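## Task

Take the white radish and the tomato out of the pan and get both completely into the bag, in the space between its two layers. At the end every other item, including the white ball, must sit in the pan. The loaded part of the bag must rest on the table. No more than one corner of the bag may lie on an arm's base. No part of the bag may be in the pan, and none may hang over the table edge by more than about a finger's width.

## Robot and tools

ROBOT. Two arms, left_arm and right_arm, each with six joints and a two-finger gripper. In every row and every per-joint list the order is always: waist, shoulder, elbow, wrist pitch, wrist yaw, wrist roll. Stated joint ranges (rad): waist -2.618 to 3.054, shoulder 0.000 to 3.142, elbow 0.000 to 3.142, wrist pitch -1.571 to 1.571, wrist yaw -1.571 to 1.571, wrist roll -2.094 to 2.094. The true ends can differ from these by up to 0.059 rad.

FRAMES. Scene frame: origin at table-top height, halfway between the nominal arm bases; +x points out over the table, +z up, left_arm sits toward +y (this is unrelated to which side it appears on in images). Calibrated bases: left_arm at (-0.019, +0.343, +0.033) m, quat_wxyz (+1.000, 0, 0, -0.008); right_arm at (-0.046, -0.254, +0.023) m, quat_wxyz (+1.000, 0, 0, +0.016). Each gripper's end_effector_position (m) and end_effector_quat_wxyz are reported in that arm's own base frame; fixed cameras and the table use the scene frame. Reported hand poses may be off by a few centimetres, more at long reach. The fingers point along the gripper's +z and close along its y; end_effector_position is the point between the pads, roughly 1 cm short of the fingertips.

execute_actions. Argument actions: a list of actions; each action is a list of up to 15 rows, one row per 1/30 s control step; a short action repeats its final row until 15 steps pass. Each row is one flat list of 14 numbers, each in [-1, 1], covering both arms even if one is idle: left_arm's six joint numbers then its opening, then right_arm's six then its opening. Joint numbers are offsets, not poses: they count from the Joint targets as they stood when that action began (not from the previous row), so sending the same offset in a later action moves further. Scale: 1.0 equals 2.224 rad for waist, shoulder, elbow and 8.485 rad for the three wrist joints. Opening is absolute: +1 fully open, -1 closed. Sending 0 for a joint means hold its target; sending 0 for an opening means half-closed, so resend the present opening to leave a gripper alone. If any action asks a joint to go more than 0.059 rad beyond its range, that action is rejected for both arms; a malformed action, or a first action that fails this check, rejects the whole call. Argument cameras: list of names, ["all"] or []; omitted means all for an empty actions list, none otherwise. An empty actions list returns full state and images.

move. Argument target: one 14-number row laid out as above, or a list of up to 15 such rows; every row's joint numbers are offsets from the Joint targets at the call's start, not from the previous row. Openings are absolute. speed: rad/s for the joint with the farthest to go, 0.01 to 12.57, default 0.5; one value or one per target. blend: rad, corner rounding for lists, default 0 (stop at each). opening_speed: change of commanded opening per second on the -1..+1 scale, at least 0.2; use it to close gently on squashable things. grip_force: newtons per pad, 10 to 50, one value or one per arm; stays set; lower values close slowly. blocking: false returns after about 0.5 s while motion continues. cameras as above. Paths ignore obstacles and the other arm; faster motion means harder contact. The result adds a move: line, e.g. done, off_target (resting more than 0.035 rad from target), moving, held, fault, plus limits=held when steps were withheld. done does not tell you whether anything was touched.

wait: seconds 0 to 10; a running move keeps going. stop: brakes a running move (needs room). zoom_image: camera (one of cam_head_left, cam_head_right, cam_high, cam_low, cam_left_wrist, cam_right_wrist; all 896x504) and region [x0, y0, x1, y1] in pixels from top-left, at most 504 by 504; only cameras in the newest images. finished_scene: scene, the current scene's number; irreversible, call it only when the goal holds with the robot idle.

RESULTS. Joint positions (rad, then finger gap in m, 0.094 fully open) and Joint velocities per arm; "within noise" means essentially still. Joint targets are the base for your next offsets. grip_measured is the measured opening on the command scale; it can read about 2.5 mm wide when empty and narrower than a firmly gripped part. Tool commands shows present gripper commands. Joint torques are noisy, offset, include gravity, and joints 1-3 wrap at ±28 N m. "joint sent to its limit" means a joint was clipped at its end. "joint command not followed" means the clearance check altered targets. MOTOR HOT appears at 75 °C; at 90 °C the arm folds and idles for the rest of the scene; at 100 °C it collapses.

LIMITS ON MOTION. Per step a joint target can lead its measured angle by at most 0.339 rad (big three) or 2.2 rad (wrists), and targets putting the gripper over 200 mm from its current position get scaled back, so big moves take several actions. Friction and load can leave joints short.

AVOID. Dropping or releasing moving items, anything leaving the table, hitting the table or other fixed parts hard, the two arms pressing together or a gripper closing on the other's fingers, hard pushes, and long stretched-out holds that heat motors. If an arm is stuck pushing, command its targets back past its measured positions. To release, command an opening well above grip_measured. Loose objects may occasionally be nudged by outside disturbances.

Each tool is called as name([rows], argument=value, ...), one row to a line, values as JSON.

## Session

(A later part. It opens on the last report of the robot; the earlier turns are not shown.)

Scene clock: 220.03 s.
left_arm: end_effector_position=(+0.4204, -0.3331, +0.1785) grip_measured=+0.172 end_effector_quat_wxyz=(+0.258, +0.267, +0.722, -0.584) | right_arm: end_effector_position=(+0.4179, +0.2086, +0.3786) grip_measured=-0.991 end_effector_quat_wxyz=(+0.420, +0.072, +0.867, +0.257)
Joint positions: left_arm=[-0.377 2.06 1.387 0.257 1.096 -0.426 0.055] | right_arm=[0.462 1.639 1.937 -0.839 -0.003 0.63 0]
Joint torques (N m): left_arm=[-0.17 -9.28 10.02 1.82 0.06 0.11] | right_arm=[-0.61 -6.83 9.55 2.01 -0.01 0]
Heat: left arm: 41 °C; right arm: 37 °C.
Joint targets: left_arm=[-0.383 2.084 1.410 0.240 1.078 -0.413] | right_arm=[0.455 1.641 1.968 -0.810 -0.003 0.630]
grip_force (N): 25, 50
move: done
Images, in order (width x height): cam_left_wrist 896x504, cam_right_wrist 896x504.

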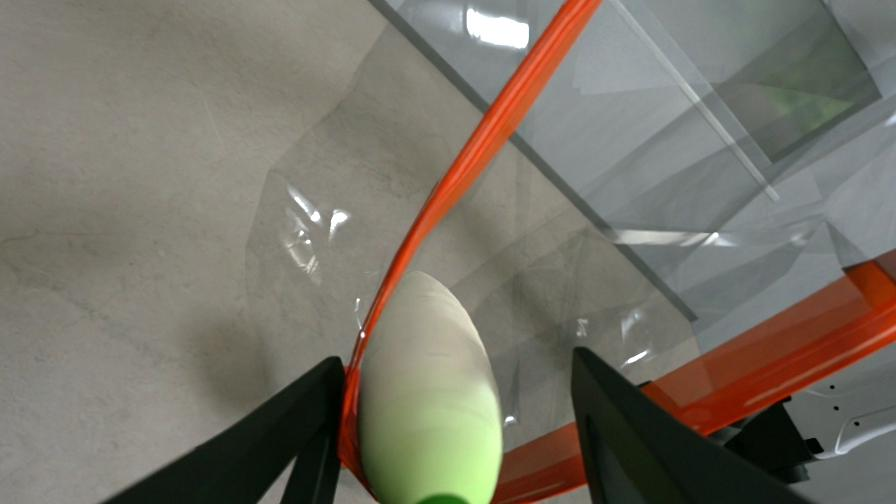

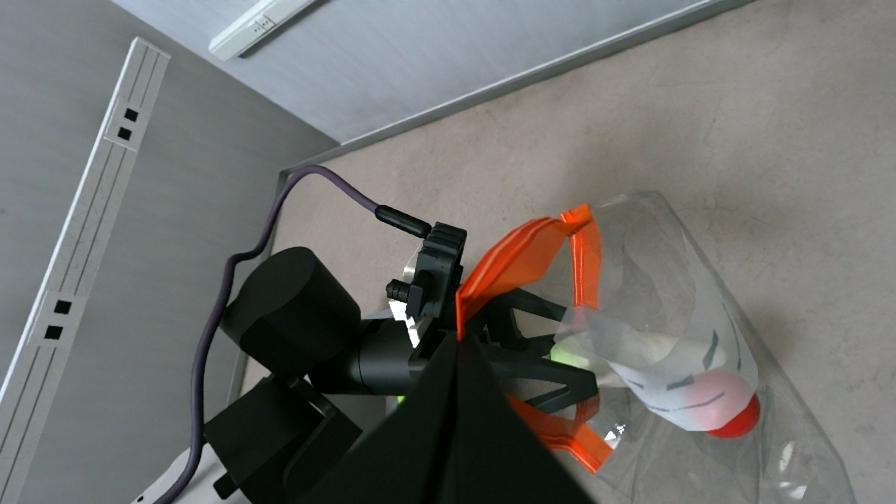

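execute_actions(actions=[])

Scene clock: 221.33 s.
left_arm: end_effector_position=(+0.4205, -0.3331, +0.1784) grip_measured=+0.172 end_effector_quat_wxyz=(+0.258, +0.267, +0.722, -0.584) | right_arm: end_effector_position=(+0.4179, +0.2086, +0.3786) grip_measured=-0.991 end_effector_quat_wxyz=(+0.420, +0.072, +0.867, +0.257)
Joint positions: left_arm=[-0.377 2.06 1.387 0.257 1.095 -0.426 0.055] | right_arm=[0.462 1.639 1.937 -0.839 -0.003 0.63 0]
Joint velocities: within noise
Joint torques (N m): left_arm=[-0.2 -9.22 10.04 1.8 0.08 0.11] | right_arm=[-0.62 -6.83 9.57 2.01 0 0.01]
Heat: left arm: 41 °C; right arm: 37 °C.
Joint targets: left_arm=[-0.383 2.084 1.410 0.240 1.078 -0.413] | right_arm=[0.455 1.641 1.968 -0.810 -0.003 0.630]
Tool commands: left_gripper/opening=+0.17 right_gripper/opening=-1.0
grip_force (N): 25, 50

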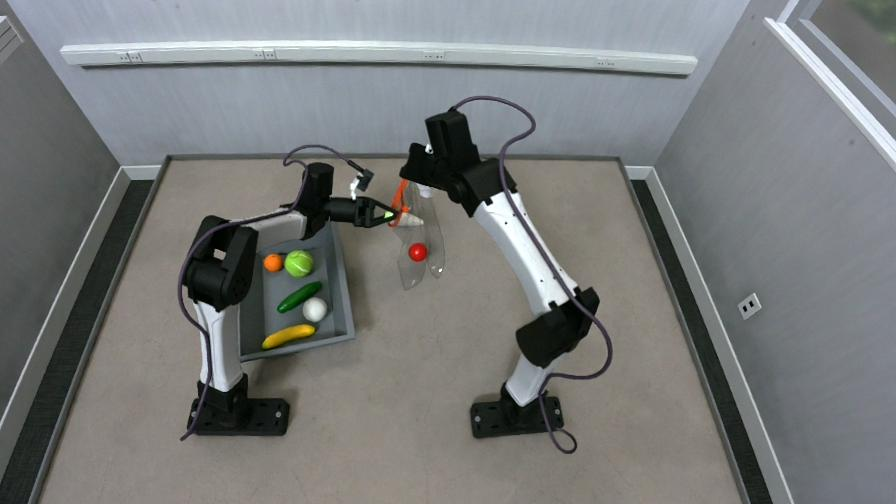

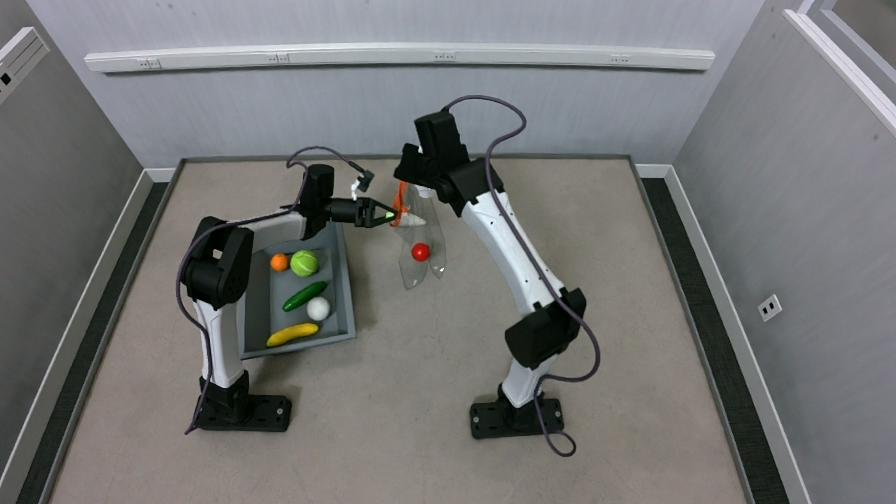

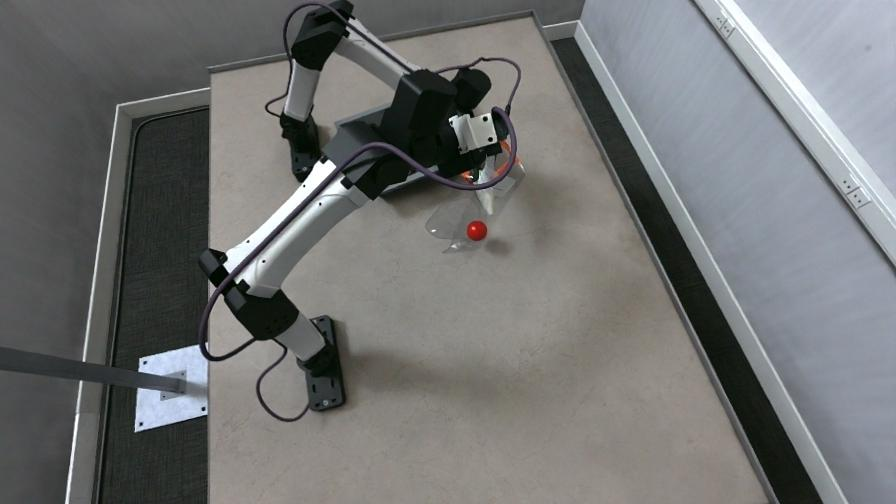

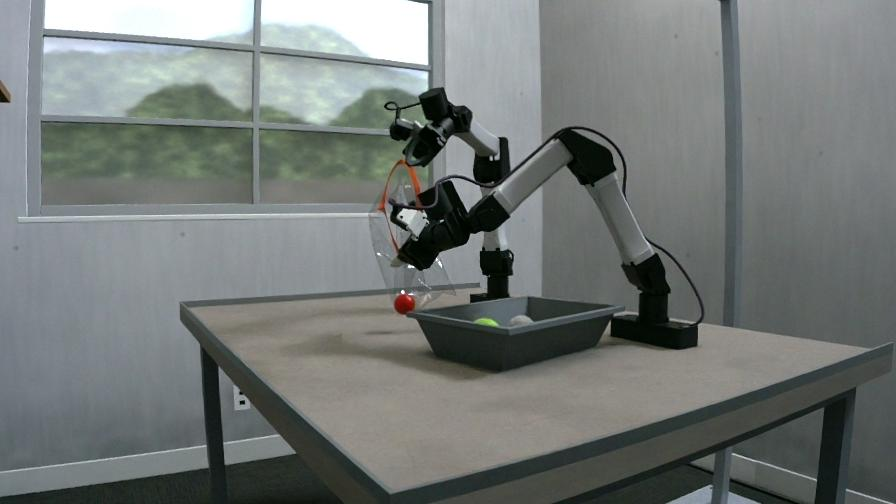

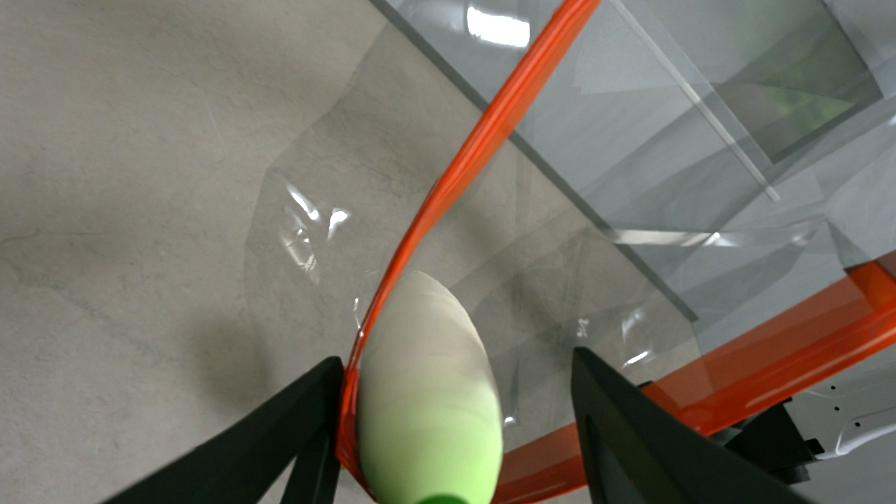

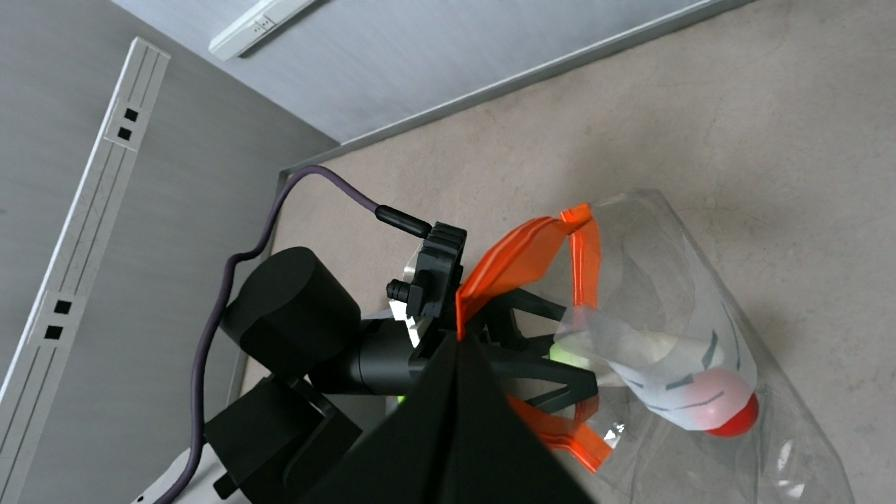

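move(target=[0.029,-0.051,-0.07,0.009,0.010,0,0.0,0,0,0,0,0,0,-1], cameras=["cam_left_wrist"])

Scene clock: 224.07 s.
left_arm: end_effector_position=(+0.4107, -0.3022, +0.1741) grip_measured=+0.002 end_effector_quat_wxyz=(+0.259, +0.256, +0.720, -0.590) | right_arm: end_effector_position=(+0.4179, +0.2086, +0.3786) grip_measured=-0.991 end_effector_quat_wxyz=(+0.420, +0.072, +0.867, +0.257)
Joint positions: left_arm=[-0.318 2 1.266 0.311 1.147 -0.425 0.047] | right_arm=[0.462 1.639 1.937 -0.839 -0.003 0.63 0]
Joint torques (N m): left_arm=[0.27 -12.7 6.5 2.01 0.38 0.1] | right_arm=[-0.61 -6.82 9.57 2.01 -0.01 0.01]
Heat: left arm: 41 °C; right arm: 37 °C.
Joint targets: left_arm=[-0.318 1.971 1.254 0.317 1.163 -0.413] | right_arm=[0.455 1.641 1.968 -0.810 -0.003 0.630]
grip_force (N): 25, 50
move: done
Images, in order (width x height): cam_left_wrist 896x504.

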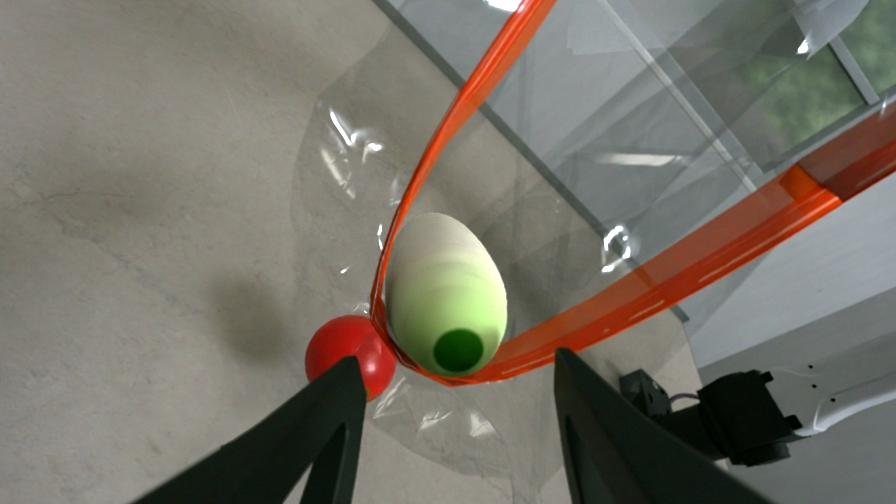

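move(target=[0.0112,0.0436,0.1093,-0.0219,0.002,0,-0.2,0,0,0,0,0,0,-1], cameras=["cam_left_wrist"])

Scene clock: 238.70 s.
left_arm: end_effector_position=(+0.4402, -0.3023, +0.2080) grip_measured=-0.198 end_effector_quat_wxyz=(+0.261, +0.254, +0.719, -0.592) | right_arm: end_effector_position=(+0.4179, +0.2086, +0.3786) grip_measured=-0.991 end_effector_quat_wxyz=(+0.420, +0.072, +0.867, +0.257)
Joint positions: left_arm=[-0.298 2.046 1.476 0.147 1.165 -0.425 0.038] | right_arm=[0.462 1.639 1.937 -0.839 -0.003 0.63 0]
Joint torques (N m): left_arm=[0.61 -9.46 10.14 1.78 0.39 0.11] | right_arm=[-0.59 -6.83 9.58 2.01 -0.01 0.01]
Heat: left arm: 45 °C; right arm: 37 °C.
Joint targets: left_arm=[-0.293 2.068 1.498 0.131 1.180 -0.413] | right_arm=[0.455 1.641 1.968 -0.810 -0.003 0.630]
grip_force (N): 25, 50
move: done
Images, in order (width x height): cam_left_wrist 896x504.

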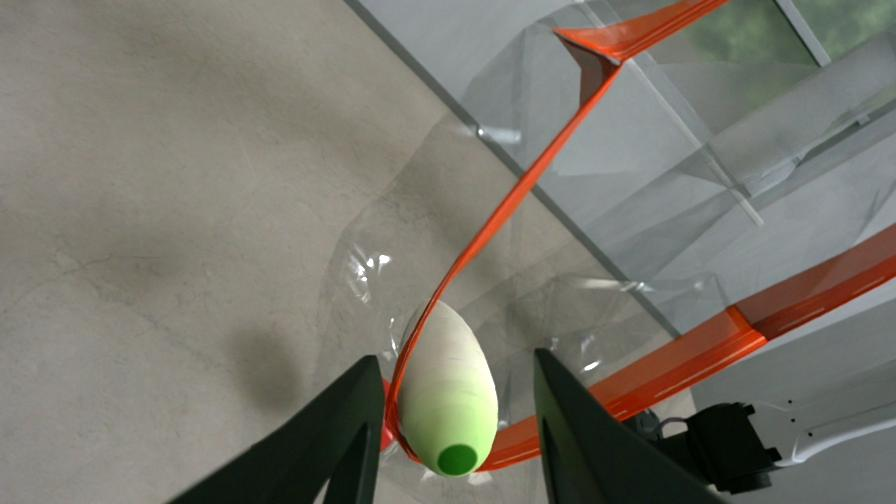

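move(target=[-0.032,0.0411,0.0764,-0.0042,-0.0106,0,-0.2,0,0,0,0,0,0,-1], cameras=["cam_left_wrist"], speed=0.3)

Scene clock: 240.53 s.
left_arm: end_effector_position=(+0.4556, -0.3393, +0.2181) grip_measured=-0.198 end_effector_quat_wxyz=(+0.274, +0.273, +0.713, -0.585) | right_arm: end_effector_position=(+0.4179, +0.2086, +0.3786) grip_measured=-0.991 end_effector_quat_wxyz=(+0.420, +0.072, +0.867, +0.257)
Joint positions: left_arm=[-0.363 2.134 1.643 0.112 1.107 -0.425 0.038] | right_arm=[0.462 1.639 1.937 -0.839 -0.003 0.63 0]
Joint torques (N m): left_arm=[0.12 -10.1 10.52 1.82 0.04 0.1] | right_arm=[-0.61 -6.82 9.57 2.01 -0.01 0.01]
Heat: left arm: 45 °C; right arm: 37 °C.
Joint targets: left_arm=[-0.364 2.159 1.667 0.096 1.090 -0.413] | right_arm=[0.455 1.641 1.968 -0.810 -0.003 0.630]
grip_force (N): 25, 50
move: done
Images, in order (width x height): cam_left_wrist 896x504.

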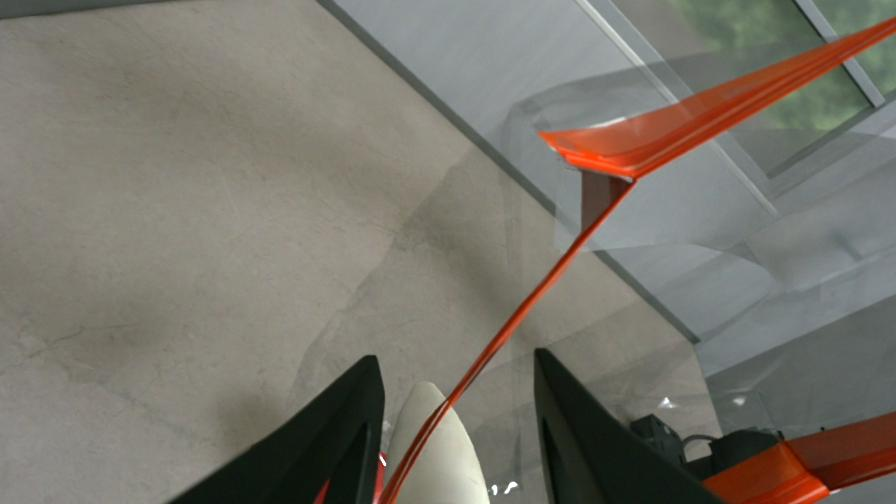

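move(target=[0,0,0,0,0,0,-1,0,0,0,0,0,0,-1], opening_speed=1.0, grip_force=[50,50], cameras=["cam_left_wrist","cam_right_wrist","cam_head_left"])

Scene clock: 241.90 s.
left_arm: end_effector_position=(+0.4557, -0.3393, +0.2179) grip_measured=-0.985 end_effector_quat_wxyz=(+0.274, +0.273, +0.713, -0.585) | right_arm: end_effector_position=(+0.4179, +0.2086, +0.3786) grip_measured=-0.991 end_effector_quat_wxyz=(+0.420, +0.072, +0.867, +0.257)
Joint positions: left_arm=[-0.363 2.134 1.643 0.111 1.107 -0.424 0.001] | right_arm=[0.462 1.639 1.937 -0.839 -0.003 0.63 0]
Joint torques (N m): left_arm=[0.01 -10.1 10.54 1.82 0.06 0.1] | right_arm=[-0.61 -6.84 9.58 2.01 -0.01 0.02]
Heat: left arm: 45 °C; right arm: 37 °C.
Joint targets: left_arm=[-0.364 2.159 1.667 0.095 1.090 -0.413] | right_arm=[0.455 1.641 1.968 -0.810 -0.003 0.630]
move: done
Images, in order (width x height): cam_head_left 896x504, cam_left_wrist 896x504, cam_right_wrist 896x504.

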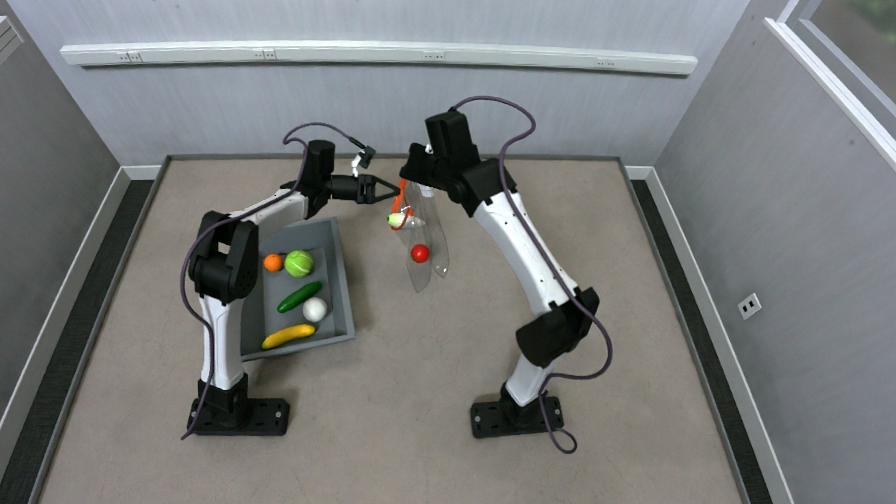

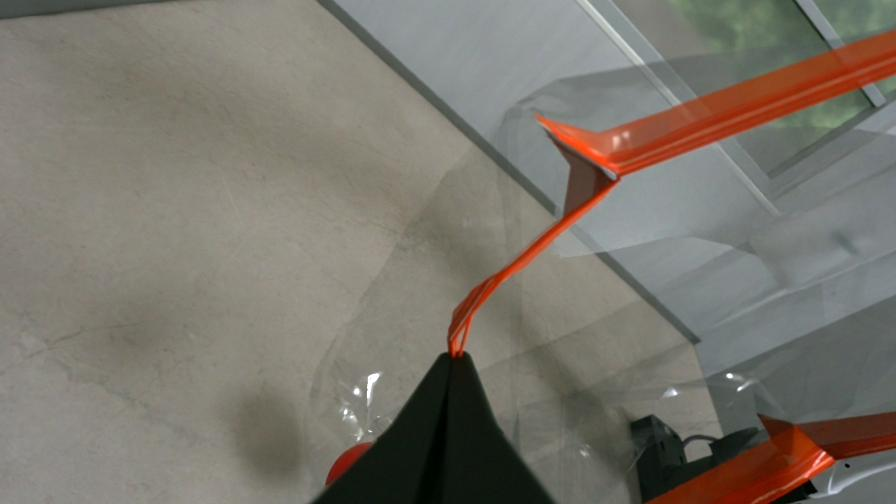

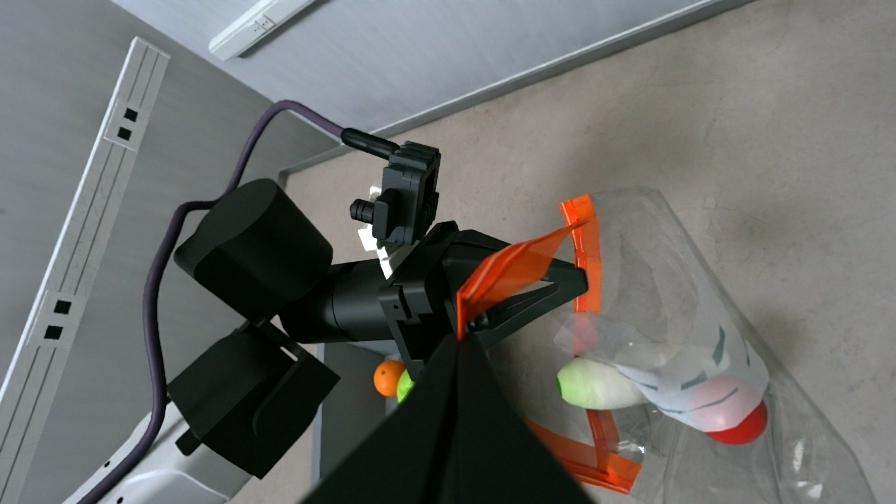

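move(target=[0.038,0.0035,0.131,-0.0355,0.013,0,-1,0,0,0,0,0,0,-1], speed=0.25, cameras=["cam_left_wrist","cam_right_wrist","cam_head_left","cam_low"])

Scene clock: 244.17 s.
left_arm: end_effector_position=(+0.4763, -0.3072, +0.2906) grip_measured=-0.985 end_effector_quat_wxyz=(+0.270, +0.261, +0.710, -0.596) | right_arm: end_effector_position=(+0.4183, +0.2087, +0.3793) grip_measured=-0.991 end_effector_quat_wxyz=(+0.421, +0.072, +0.866, +0.258)
Joint positions: left_arm=[-0.284 2.142 1.936 -0.191 1.185 -0.424 0.001] | right_arm=[0.462 1.639 1.937 -0.836 -0.003 0.63 0]
Joint torques (N m): left_arm=[0.58 -10.21 10.51 1.79 0.37 0.11] | right_arm=[-0.61 -6.84 9.58 1.99 -0.01 0.01]
Heat: left arm: 45 °C; right arm: 37 °C.
Joint targets: left_arm=[-0.280 2.167 1.959 -0.206 1.200 -0.413] | right_arm=[0.455 1.641 1.968 -0.811 -0.003 0.630]
move: done
Images, in order (width x height): cam_head_left 896x504, cam_low 896x504, cam_left_wrist 896x504, cam_right_wrist 896x504.

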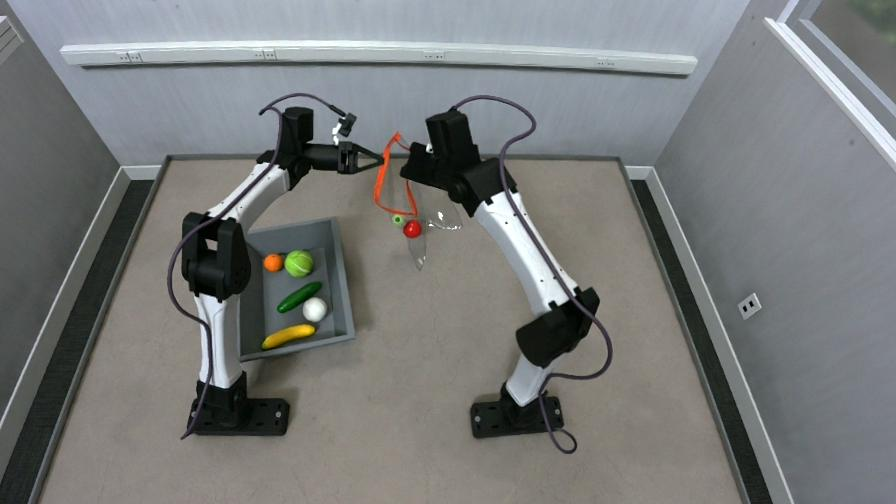

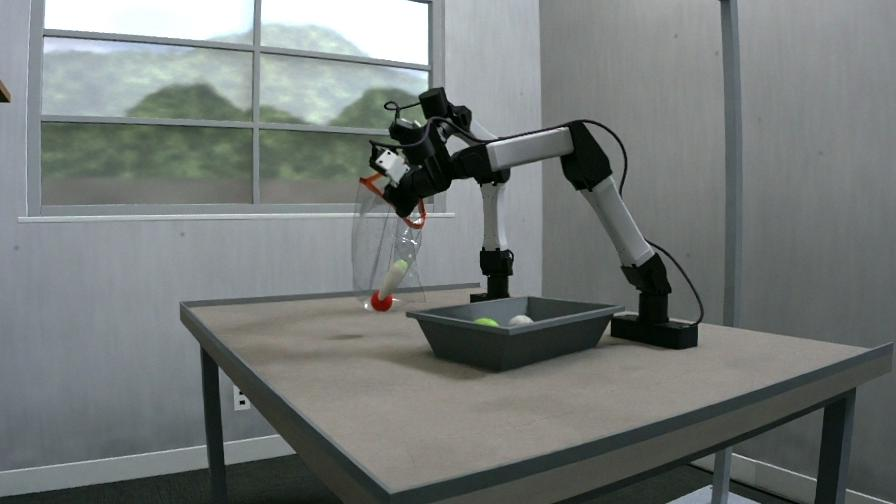

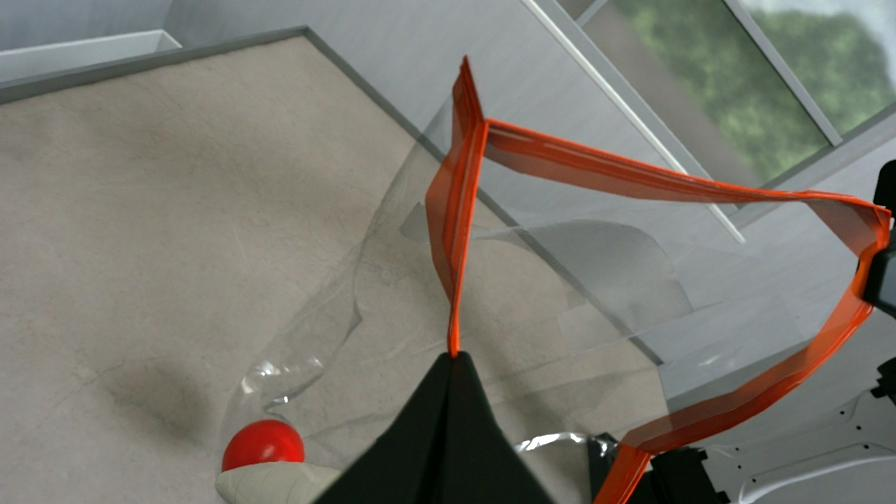

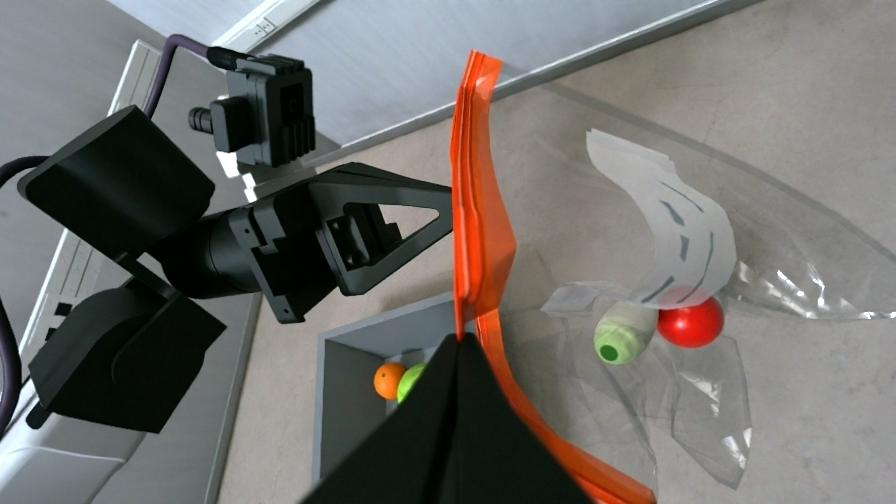

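move(target=[0,0,0,0,0,0,-0.3,0,0,0,0,0,0,-1], opening_speed=0.6, cameras=["cam_left_wrist","cam_right_wrist","cam_low"])

move(target=[0.07,-0.09,0,0,0,0,-0.3,0,0,0,0,0,0,-1], cameras=["cam_left_wrist","cam_right_wrist","cam_low","cam_head_left"])

Scene clock: 246.00 s.
left_arm: end_effector_position=(+0.4762, -0.3072, +0.2906) grip_measured=-0.302 end_effector_quat_wxyz=(+0.269, +0.261, +0.710, -0.596) | right_arm: end_effector_position=(+0.4183, +0.2087, +0.3793) grip_measured=-0.991 end_effector_quat_wxyz=(+0.421, +0.072, +0.866, +0.258)
Joint positions: left_arm=[-0.284 2.142 1.936 -0.192 1.186 -0.424 0.033] | right_arm=[0.462 1.639 1.937 -0.836 -0.003 0.63 0]
Joint torques (N m): left_arm=[0.59 -10.25 10.52 1.78 0.37 0.09] | right_arm=[-0.61 -6.83 9.55 1.99 0 0.01]
Heat: left arm: 44 °C; right arm: 37 °C.
Joint targets: left_arm=[-0.280 2.167 1.959 -0.206 1.200 -0.413] | right_arm=[0.455 1.641 1.968 -0.811 -0.003 0.630]
move: done
Images, in order (width x height): cam_low 896x504, cam_left_wrist 896x504, cam_right_wrist 896x504.

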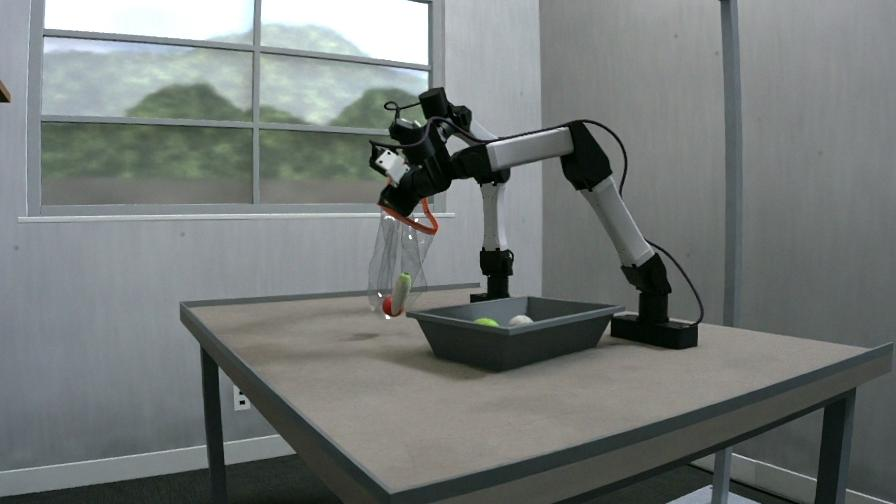

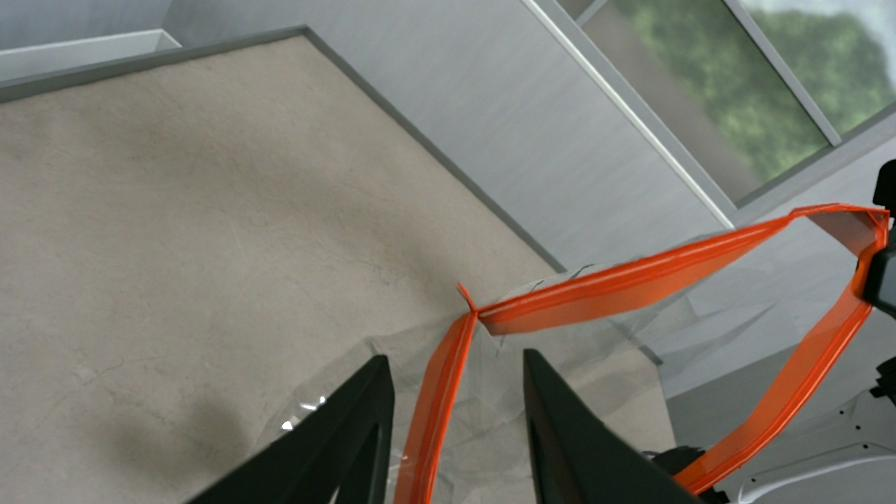

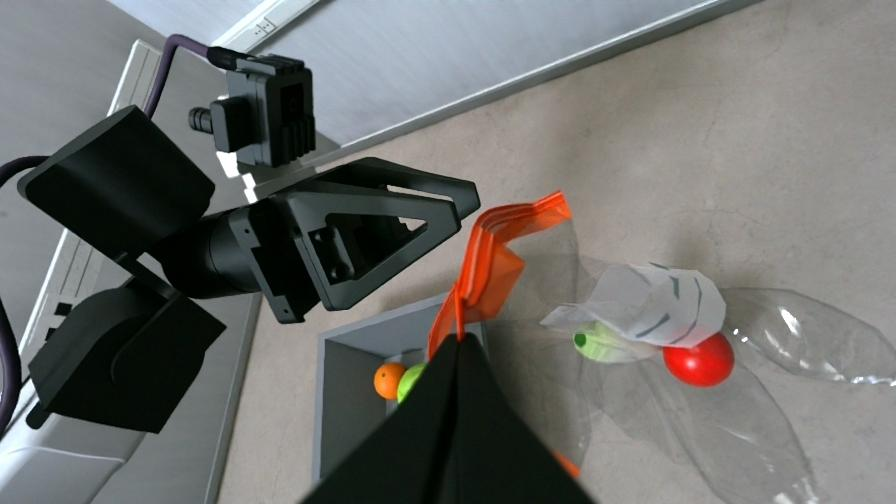

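Scene clock: 247.03 s.
left_arm: end_effector_position=(+0.4817, -0.2202, +0.3821) grip_measured=-0.302 end_effector_quat_wxyz=(+0.383, +0.249, +0.691, -0.560) | right_arm: end_effector_position=(+0.4183, +0.2087, +0.3793) grip_measured=-0.991 end_effector_quat_wxyz=(+0.421, +0.072, +0.866, +0.258)
Joint positions: left_arm=[-0.119 1.97 1.951 -0.196 1.189 -0.424 0.033] | right_arm=[0.462 1.639 1.937 -0.836 -0.003 0.63 0]
Joint torques (N m): left_arm=[-0.17 -10.86 8.92 1.87 0.24 0.08] | right_arm=[-0.61 -6.84 9.57 1.98 -0.01 0.01]
Heat: left arm: 45 °C; right arm: 37 °C.
Joint targets: left_arm=[-0.124 1.967 1.959 -0.206 1.200 -0.413] | right_arm=[0.455 1.641 1.968 -0.811 -0.003 0.630]
move: done
Images, in order (width x height): cam_head_left 896x504, cam_low 896x504, cam_left_wrist 896x504, cam_right_wrist 896x504.

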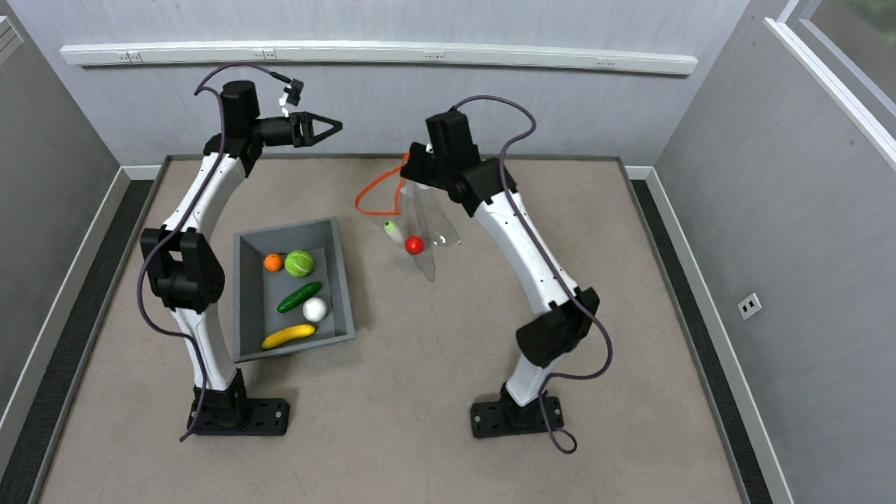

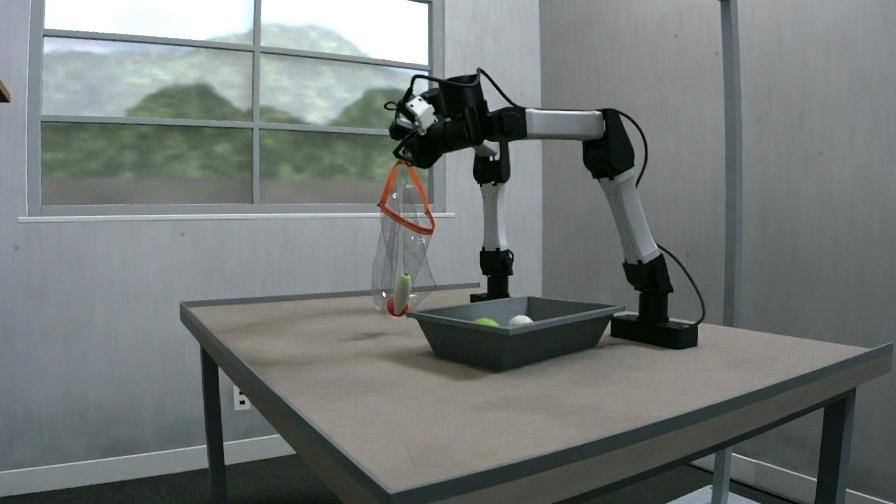

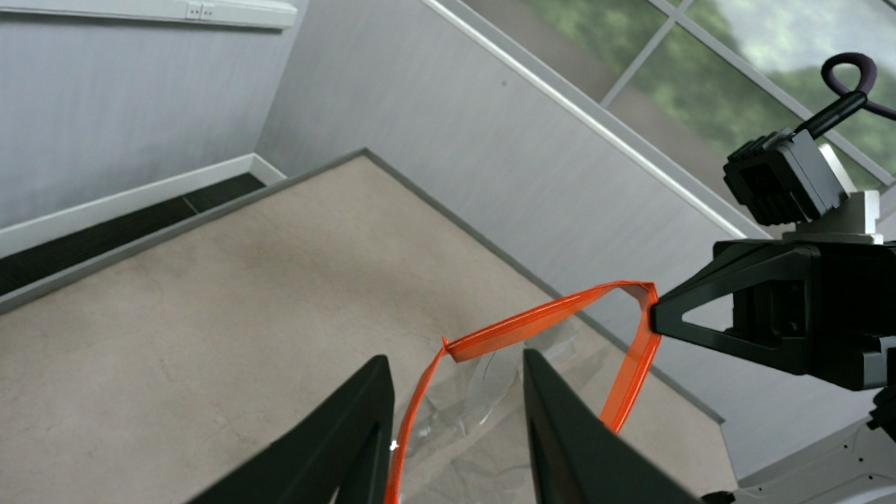

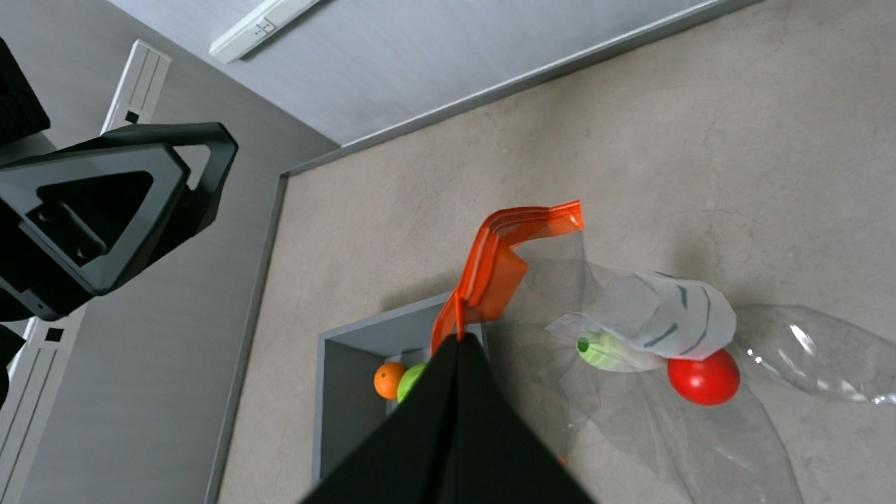

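move([
  [0,0,0,0,0,0,-0.3,-0.0472,-0.05,-0.17,0.026,0,0,-1],
  [0,0,0,0,0,0,-0.3,-0.1147,-0.082,-0.3624,0.0621,0,0,-1],
  [0,0,0,0,0,0,-0.3,-0.182,-0.0634,-0.5135,0.1005,0,0,-1],
], speed=0.3, blend=0.1, cameras=["cam_high","cam_right_wrist","cam_low","cam_head_left"])

Scene clock: 252.80 s.
left_arm: end_effector_position=(+0.4817, -0.2202, +0.3821) grip_measured=-0.302 end_effector_quat_wxyz=(+0.383, +0.249, +0.691, -0.560) | right_arm: end_effector_position=(+0.4269, +0.0241, +0.1190) grip_measured=-0.991 end_effector_quat_wxyz=(+0.416, +0.254, +0.861, +0.150)
Joint positions: left_arm=[-0.119 1.97 1.951 -0.196 1.189 -0.424 0.033] | right_arm=[0.055 1.504 0.828 0.021 -0.003 0.63 0]
Joint torques (N m): left_arm=[-0.2 -10.97 9.05 1.85 0.24 0.09] | right_arm=[-0.35 -6.5 6.74 1.86 0 0.01]
Heat: left arm: 44 °C; right arm: 38 °C.
Joint targets: left_arm=[-0.124 1.967 1.959 -0.206 1.200 -0.413] | right_arm=[0.050 1.500 0.826 0.042 -0.003 0.630]
move: done
Images, in order (width x height): cam_head_left 896x504, cam_high 896x504, cam_low 896x504, cam_right_wrist 896x504.

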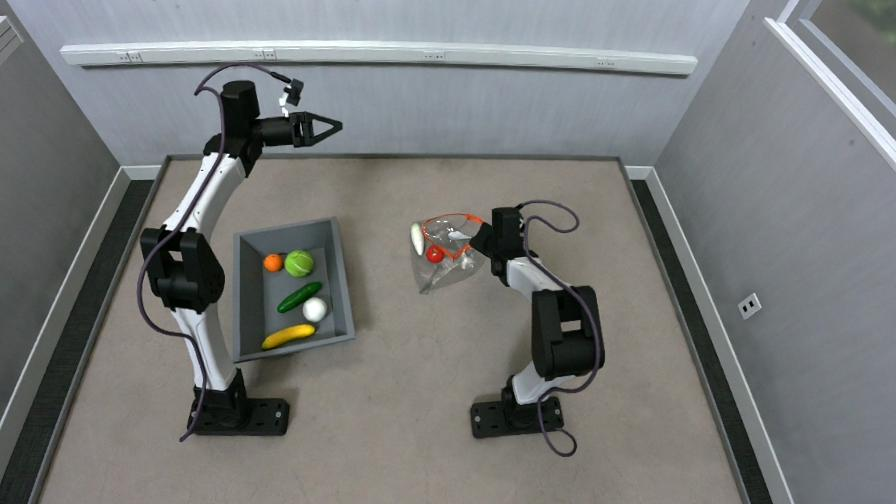

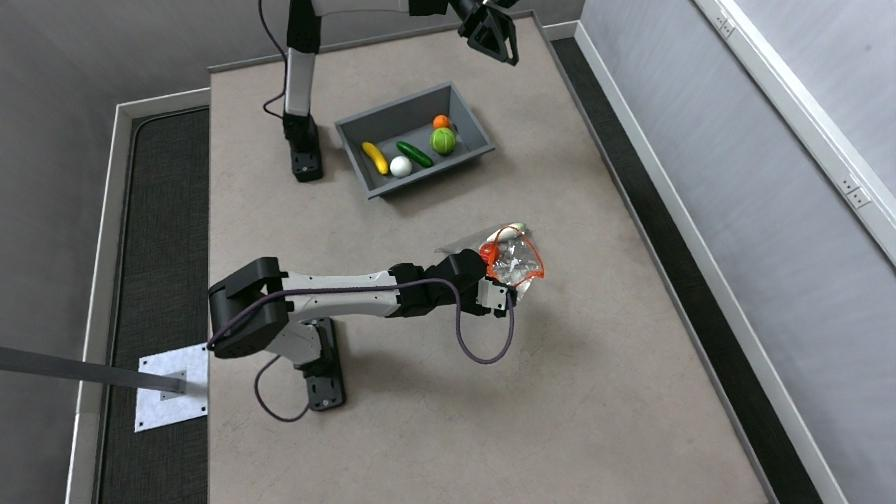

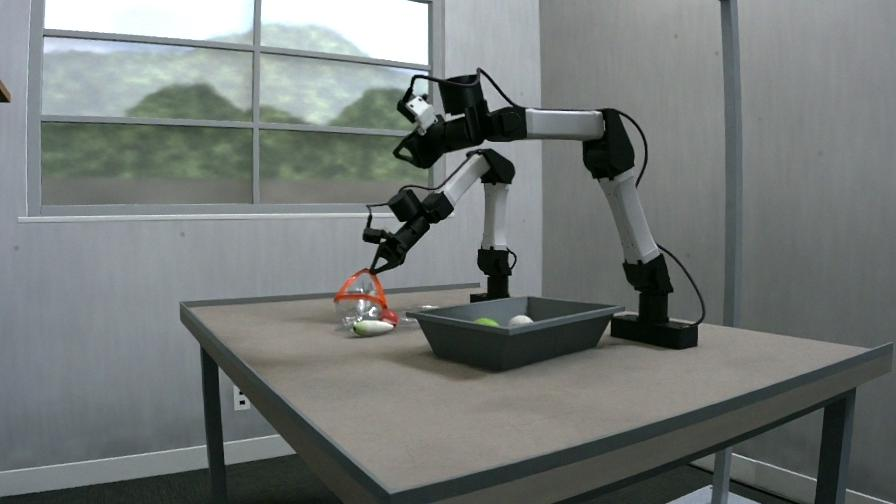

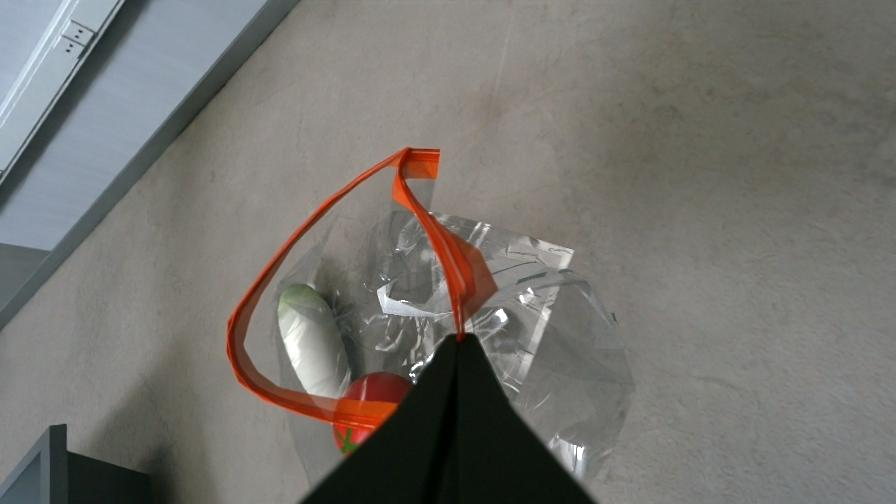

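move(target=[0,0,0,0,0,0,-0.3,-0.045,0.0634,0.5135,-0.1004,0,0,-1], speed=0.35, cameras=["cam_high","cam_right_wrist","cam_low","cam_head_left"])

Scene clock: 257.20 s.
left_arm: end_effector_position=(+0.4817, -0.2202, +0.3821) grip_measured=-0.302 end_effector_quat_wxyz=(+0.383, +0.249, +0.691, -0.560) | right_arm: end_effector_position=(+0.4659, -0.0198, +0.3886) grip_measured=-0.991 end_effector_quat_wxyz=(+0.484, +0.284, +0.814, +0.148)
Joint positions: left_arm=[-0.119 1.97 1.951 -0.196 1.189 -0.424 0.033] | right_arm=[-0.044 1.628 1.94 -0.822 -0.003 0.63 0]
Joint torques (N m): left_arm=[-0.16 -10.99 9.03 1.86 0.25 0.08] | right_arm=[-0.58 -5.81 9.21 1.86 -0.01 0.01]
Heat: left arm: 44 °C; right arm: 38 °C.
Joint targets: left_arm=[-0.124 1.967 1.959 -0.206 1.200 -0.413] | right_arm=[-0.050 1.641 1.968 -0.810 -0.003 0.630]
move: done
Images, in order (width x height): cam_head_left 896x504, cam_high 896x504, cam_low 896x504, cam_right_wrist 896x504.

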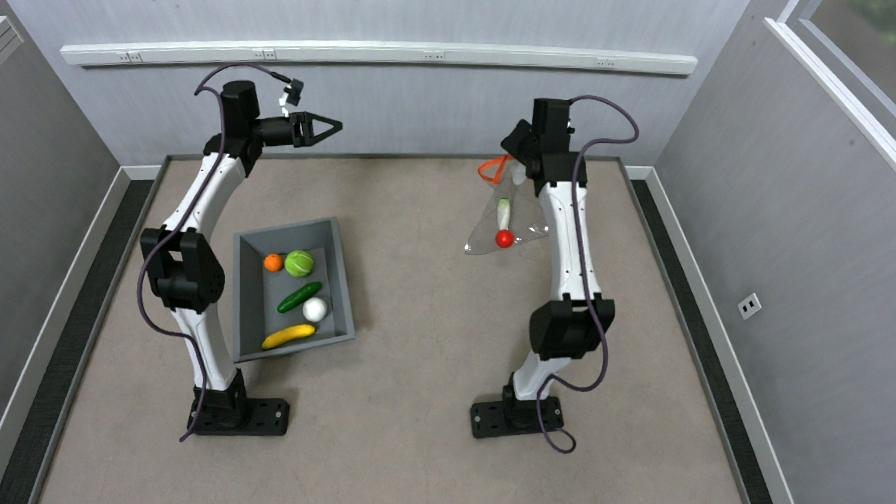

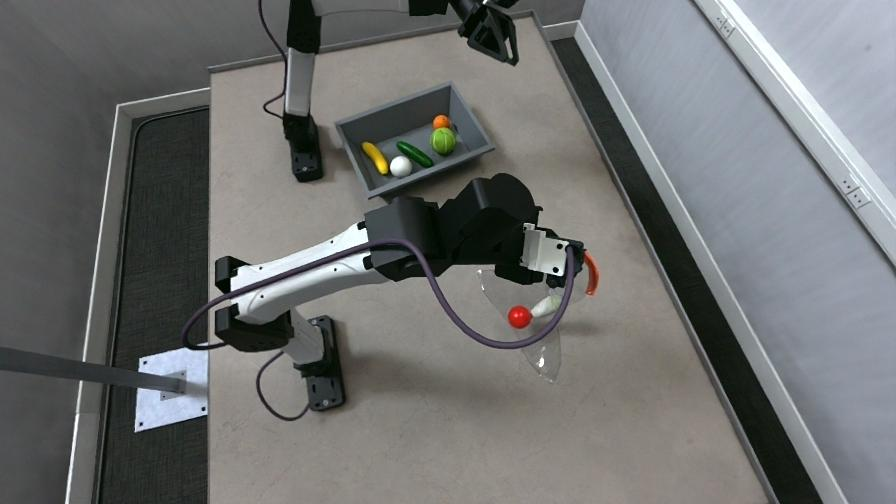

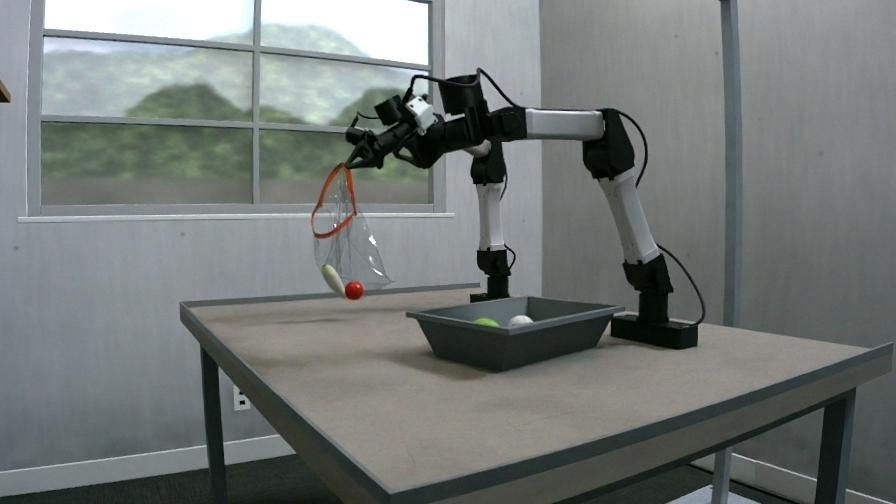

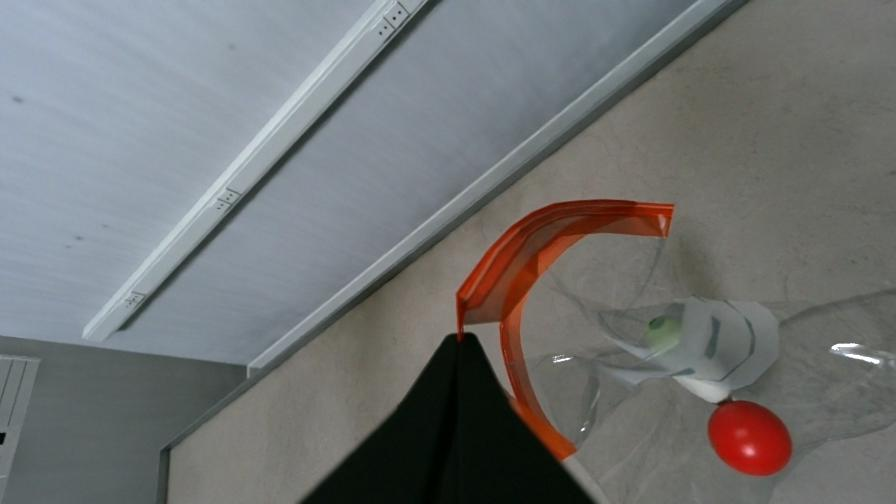

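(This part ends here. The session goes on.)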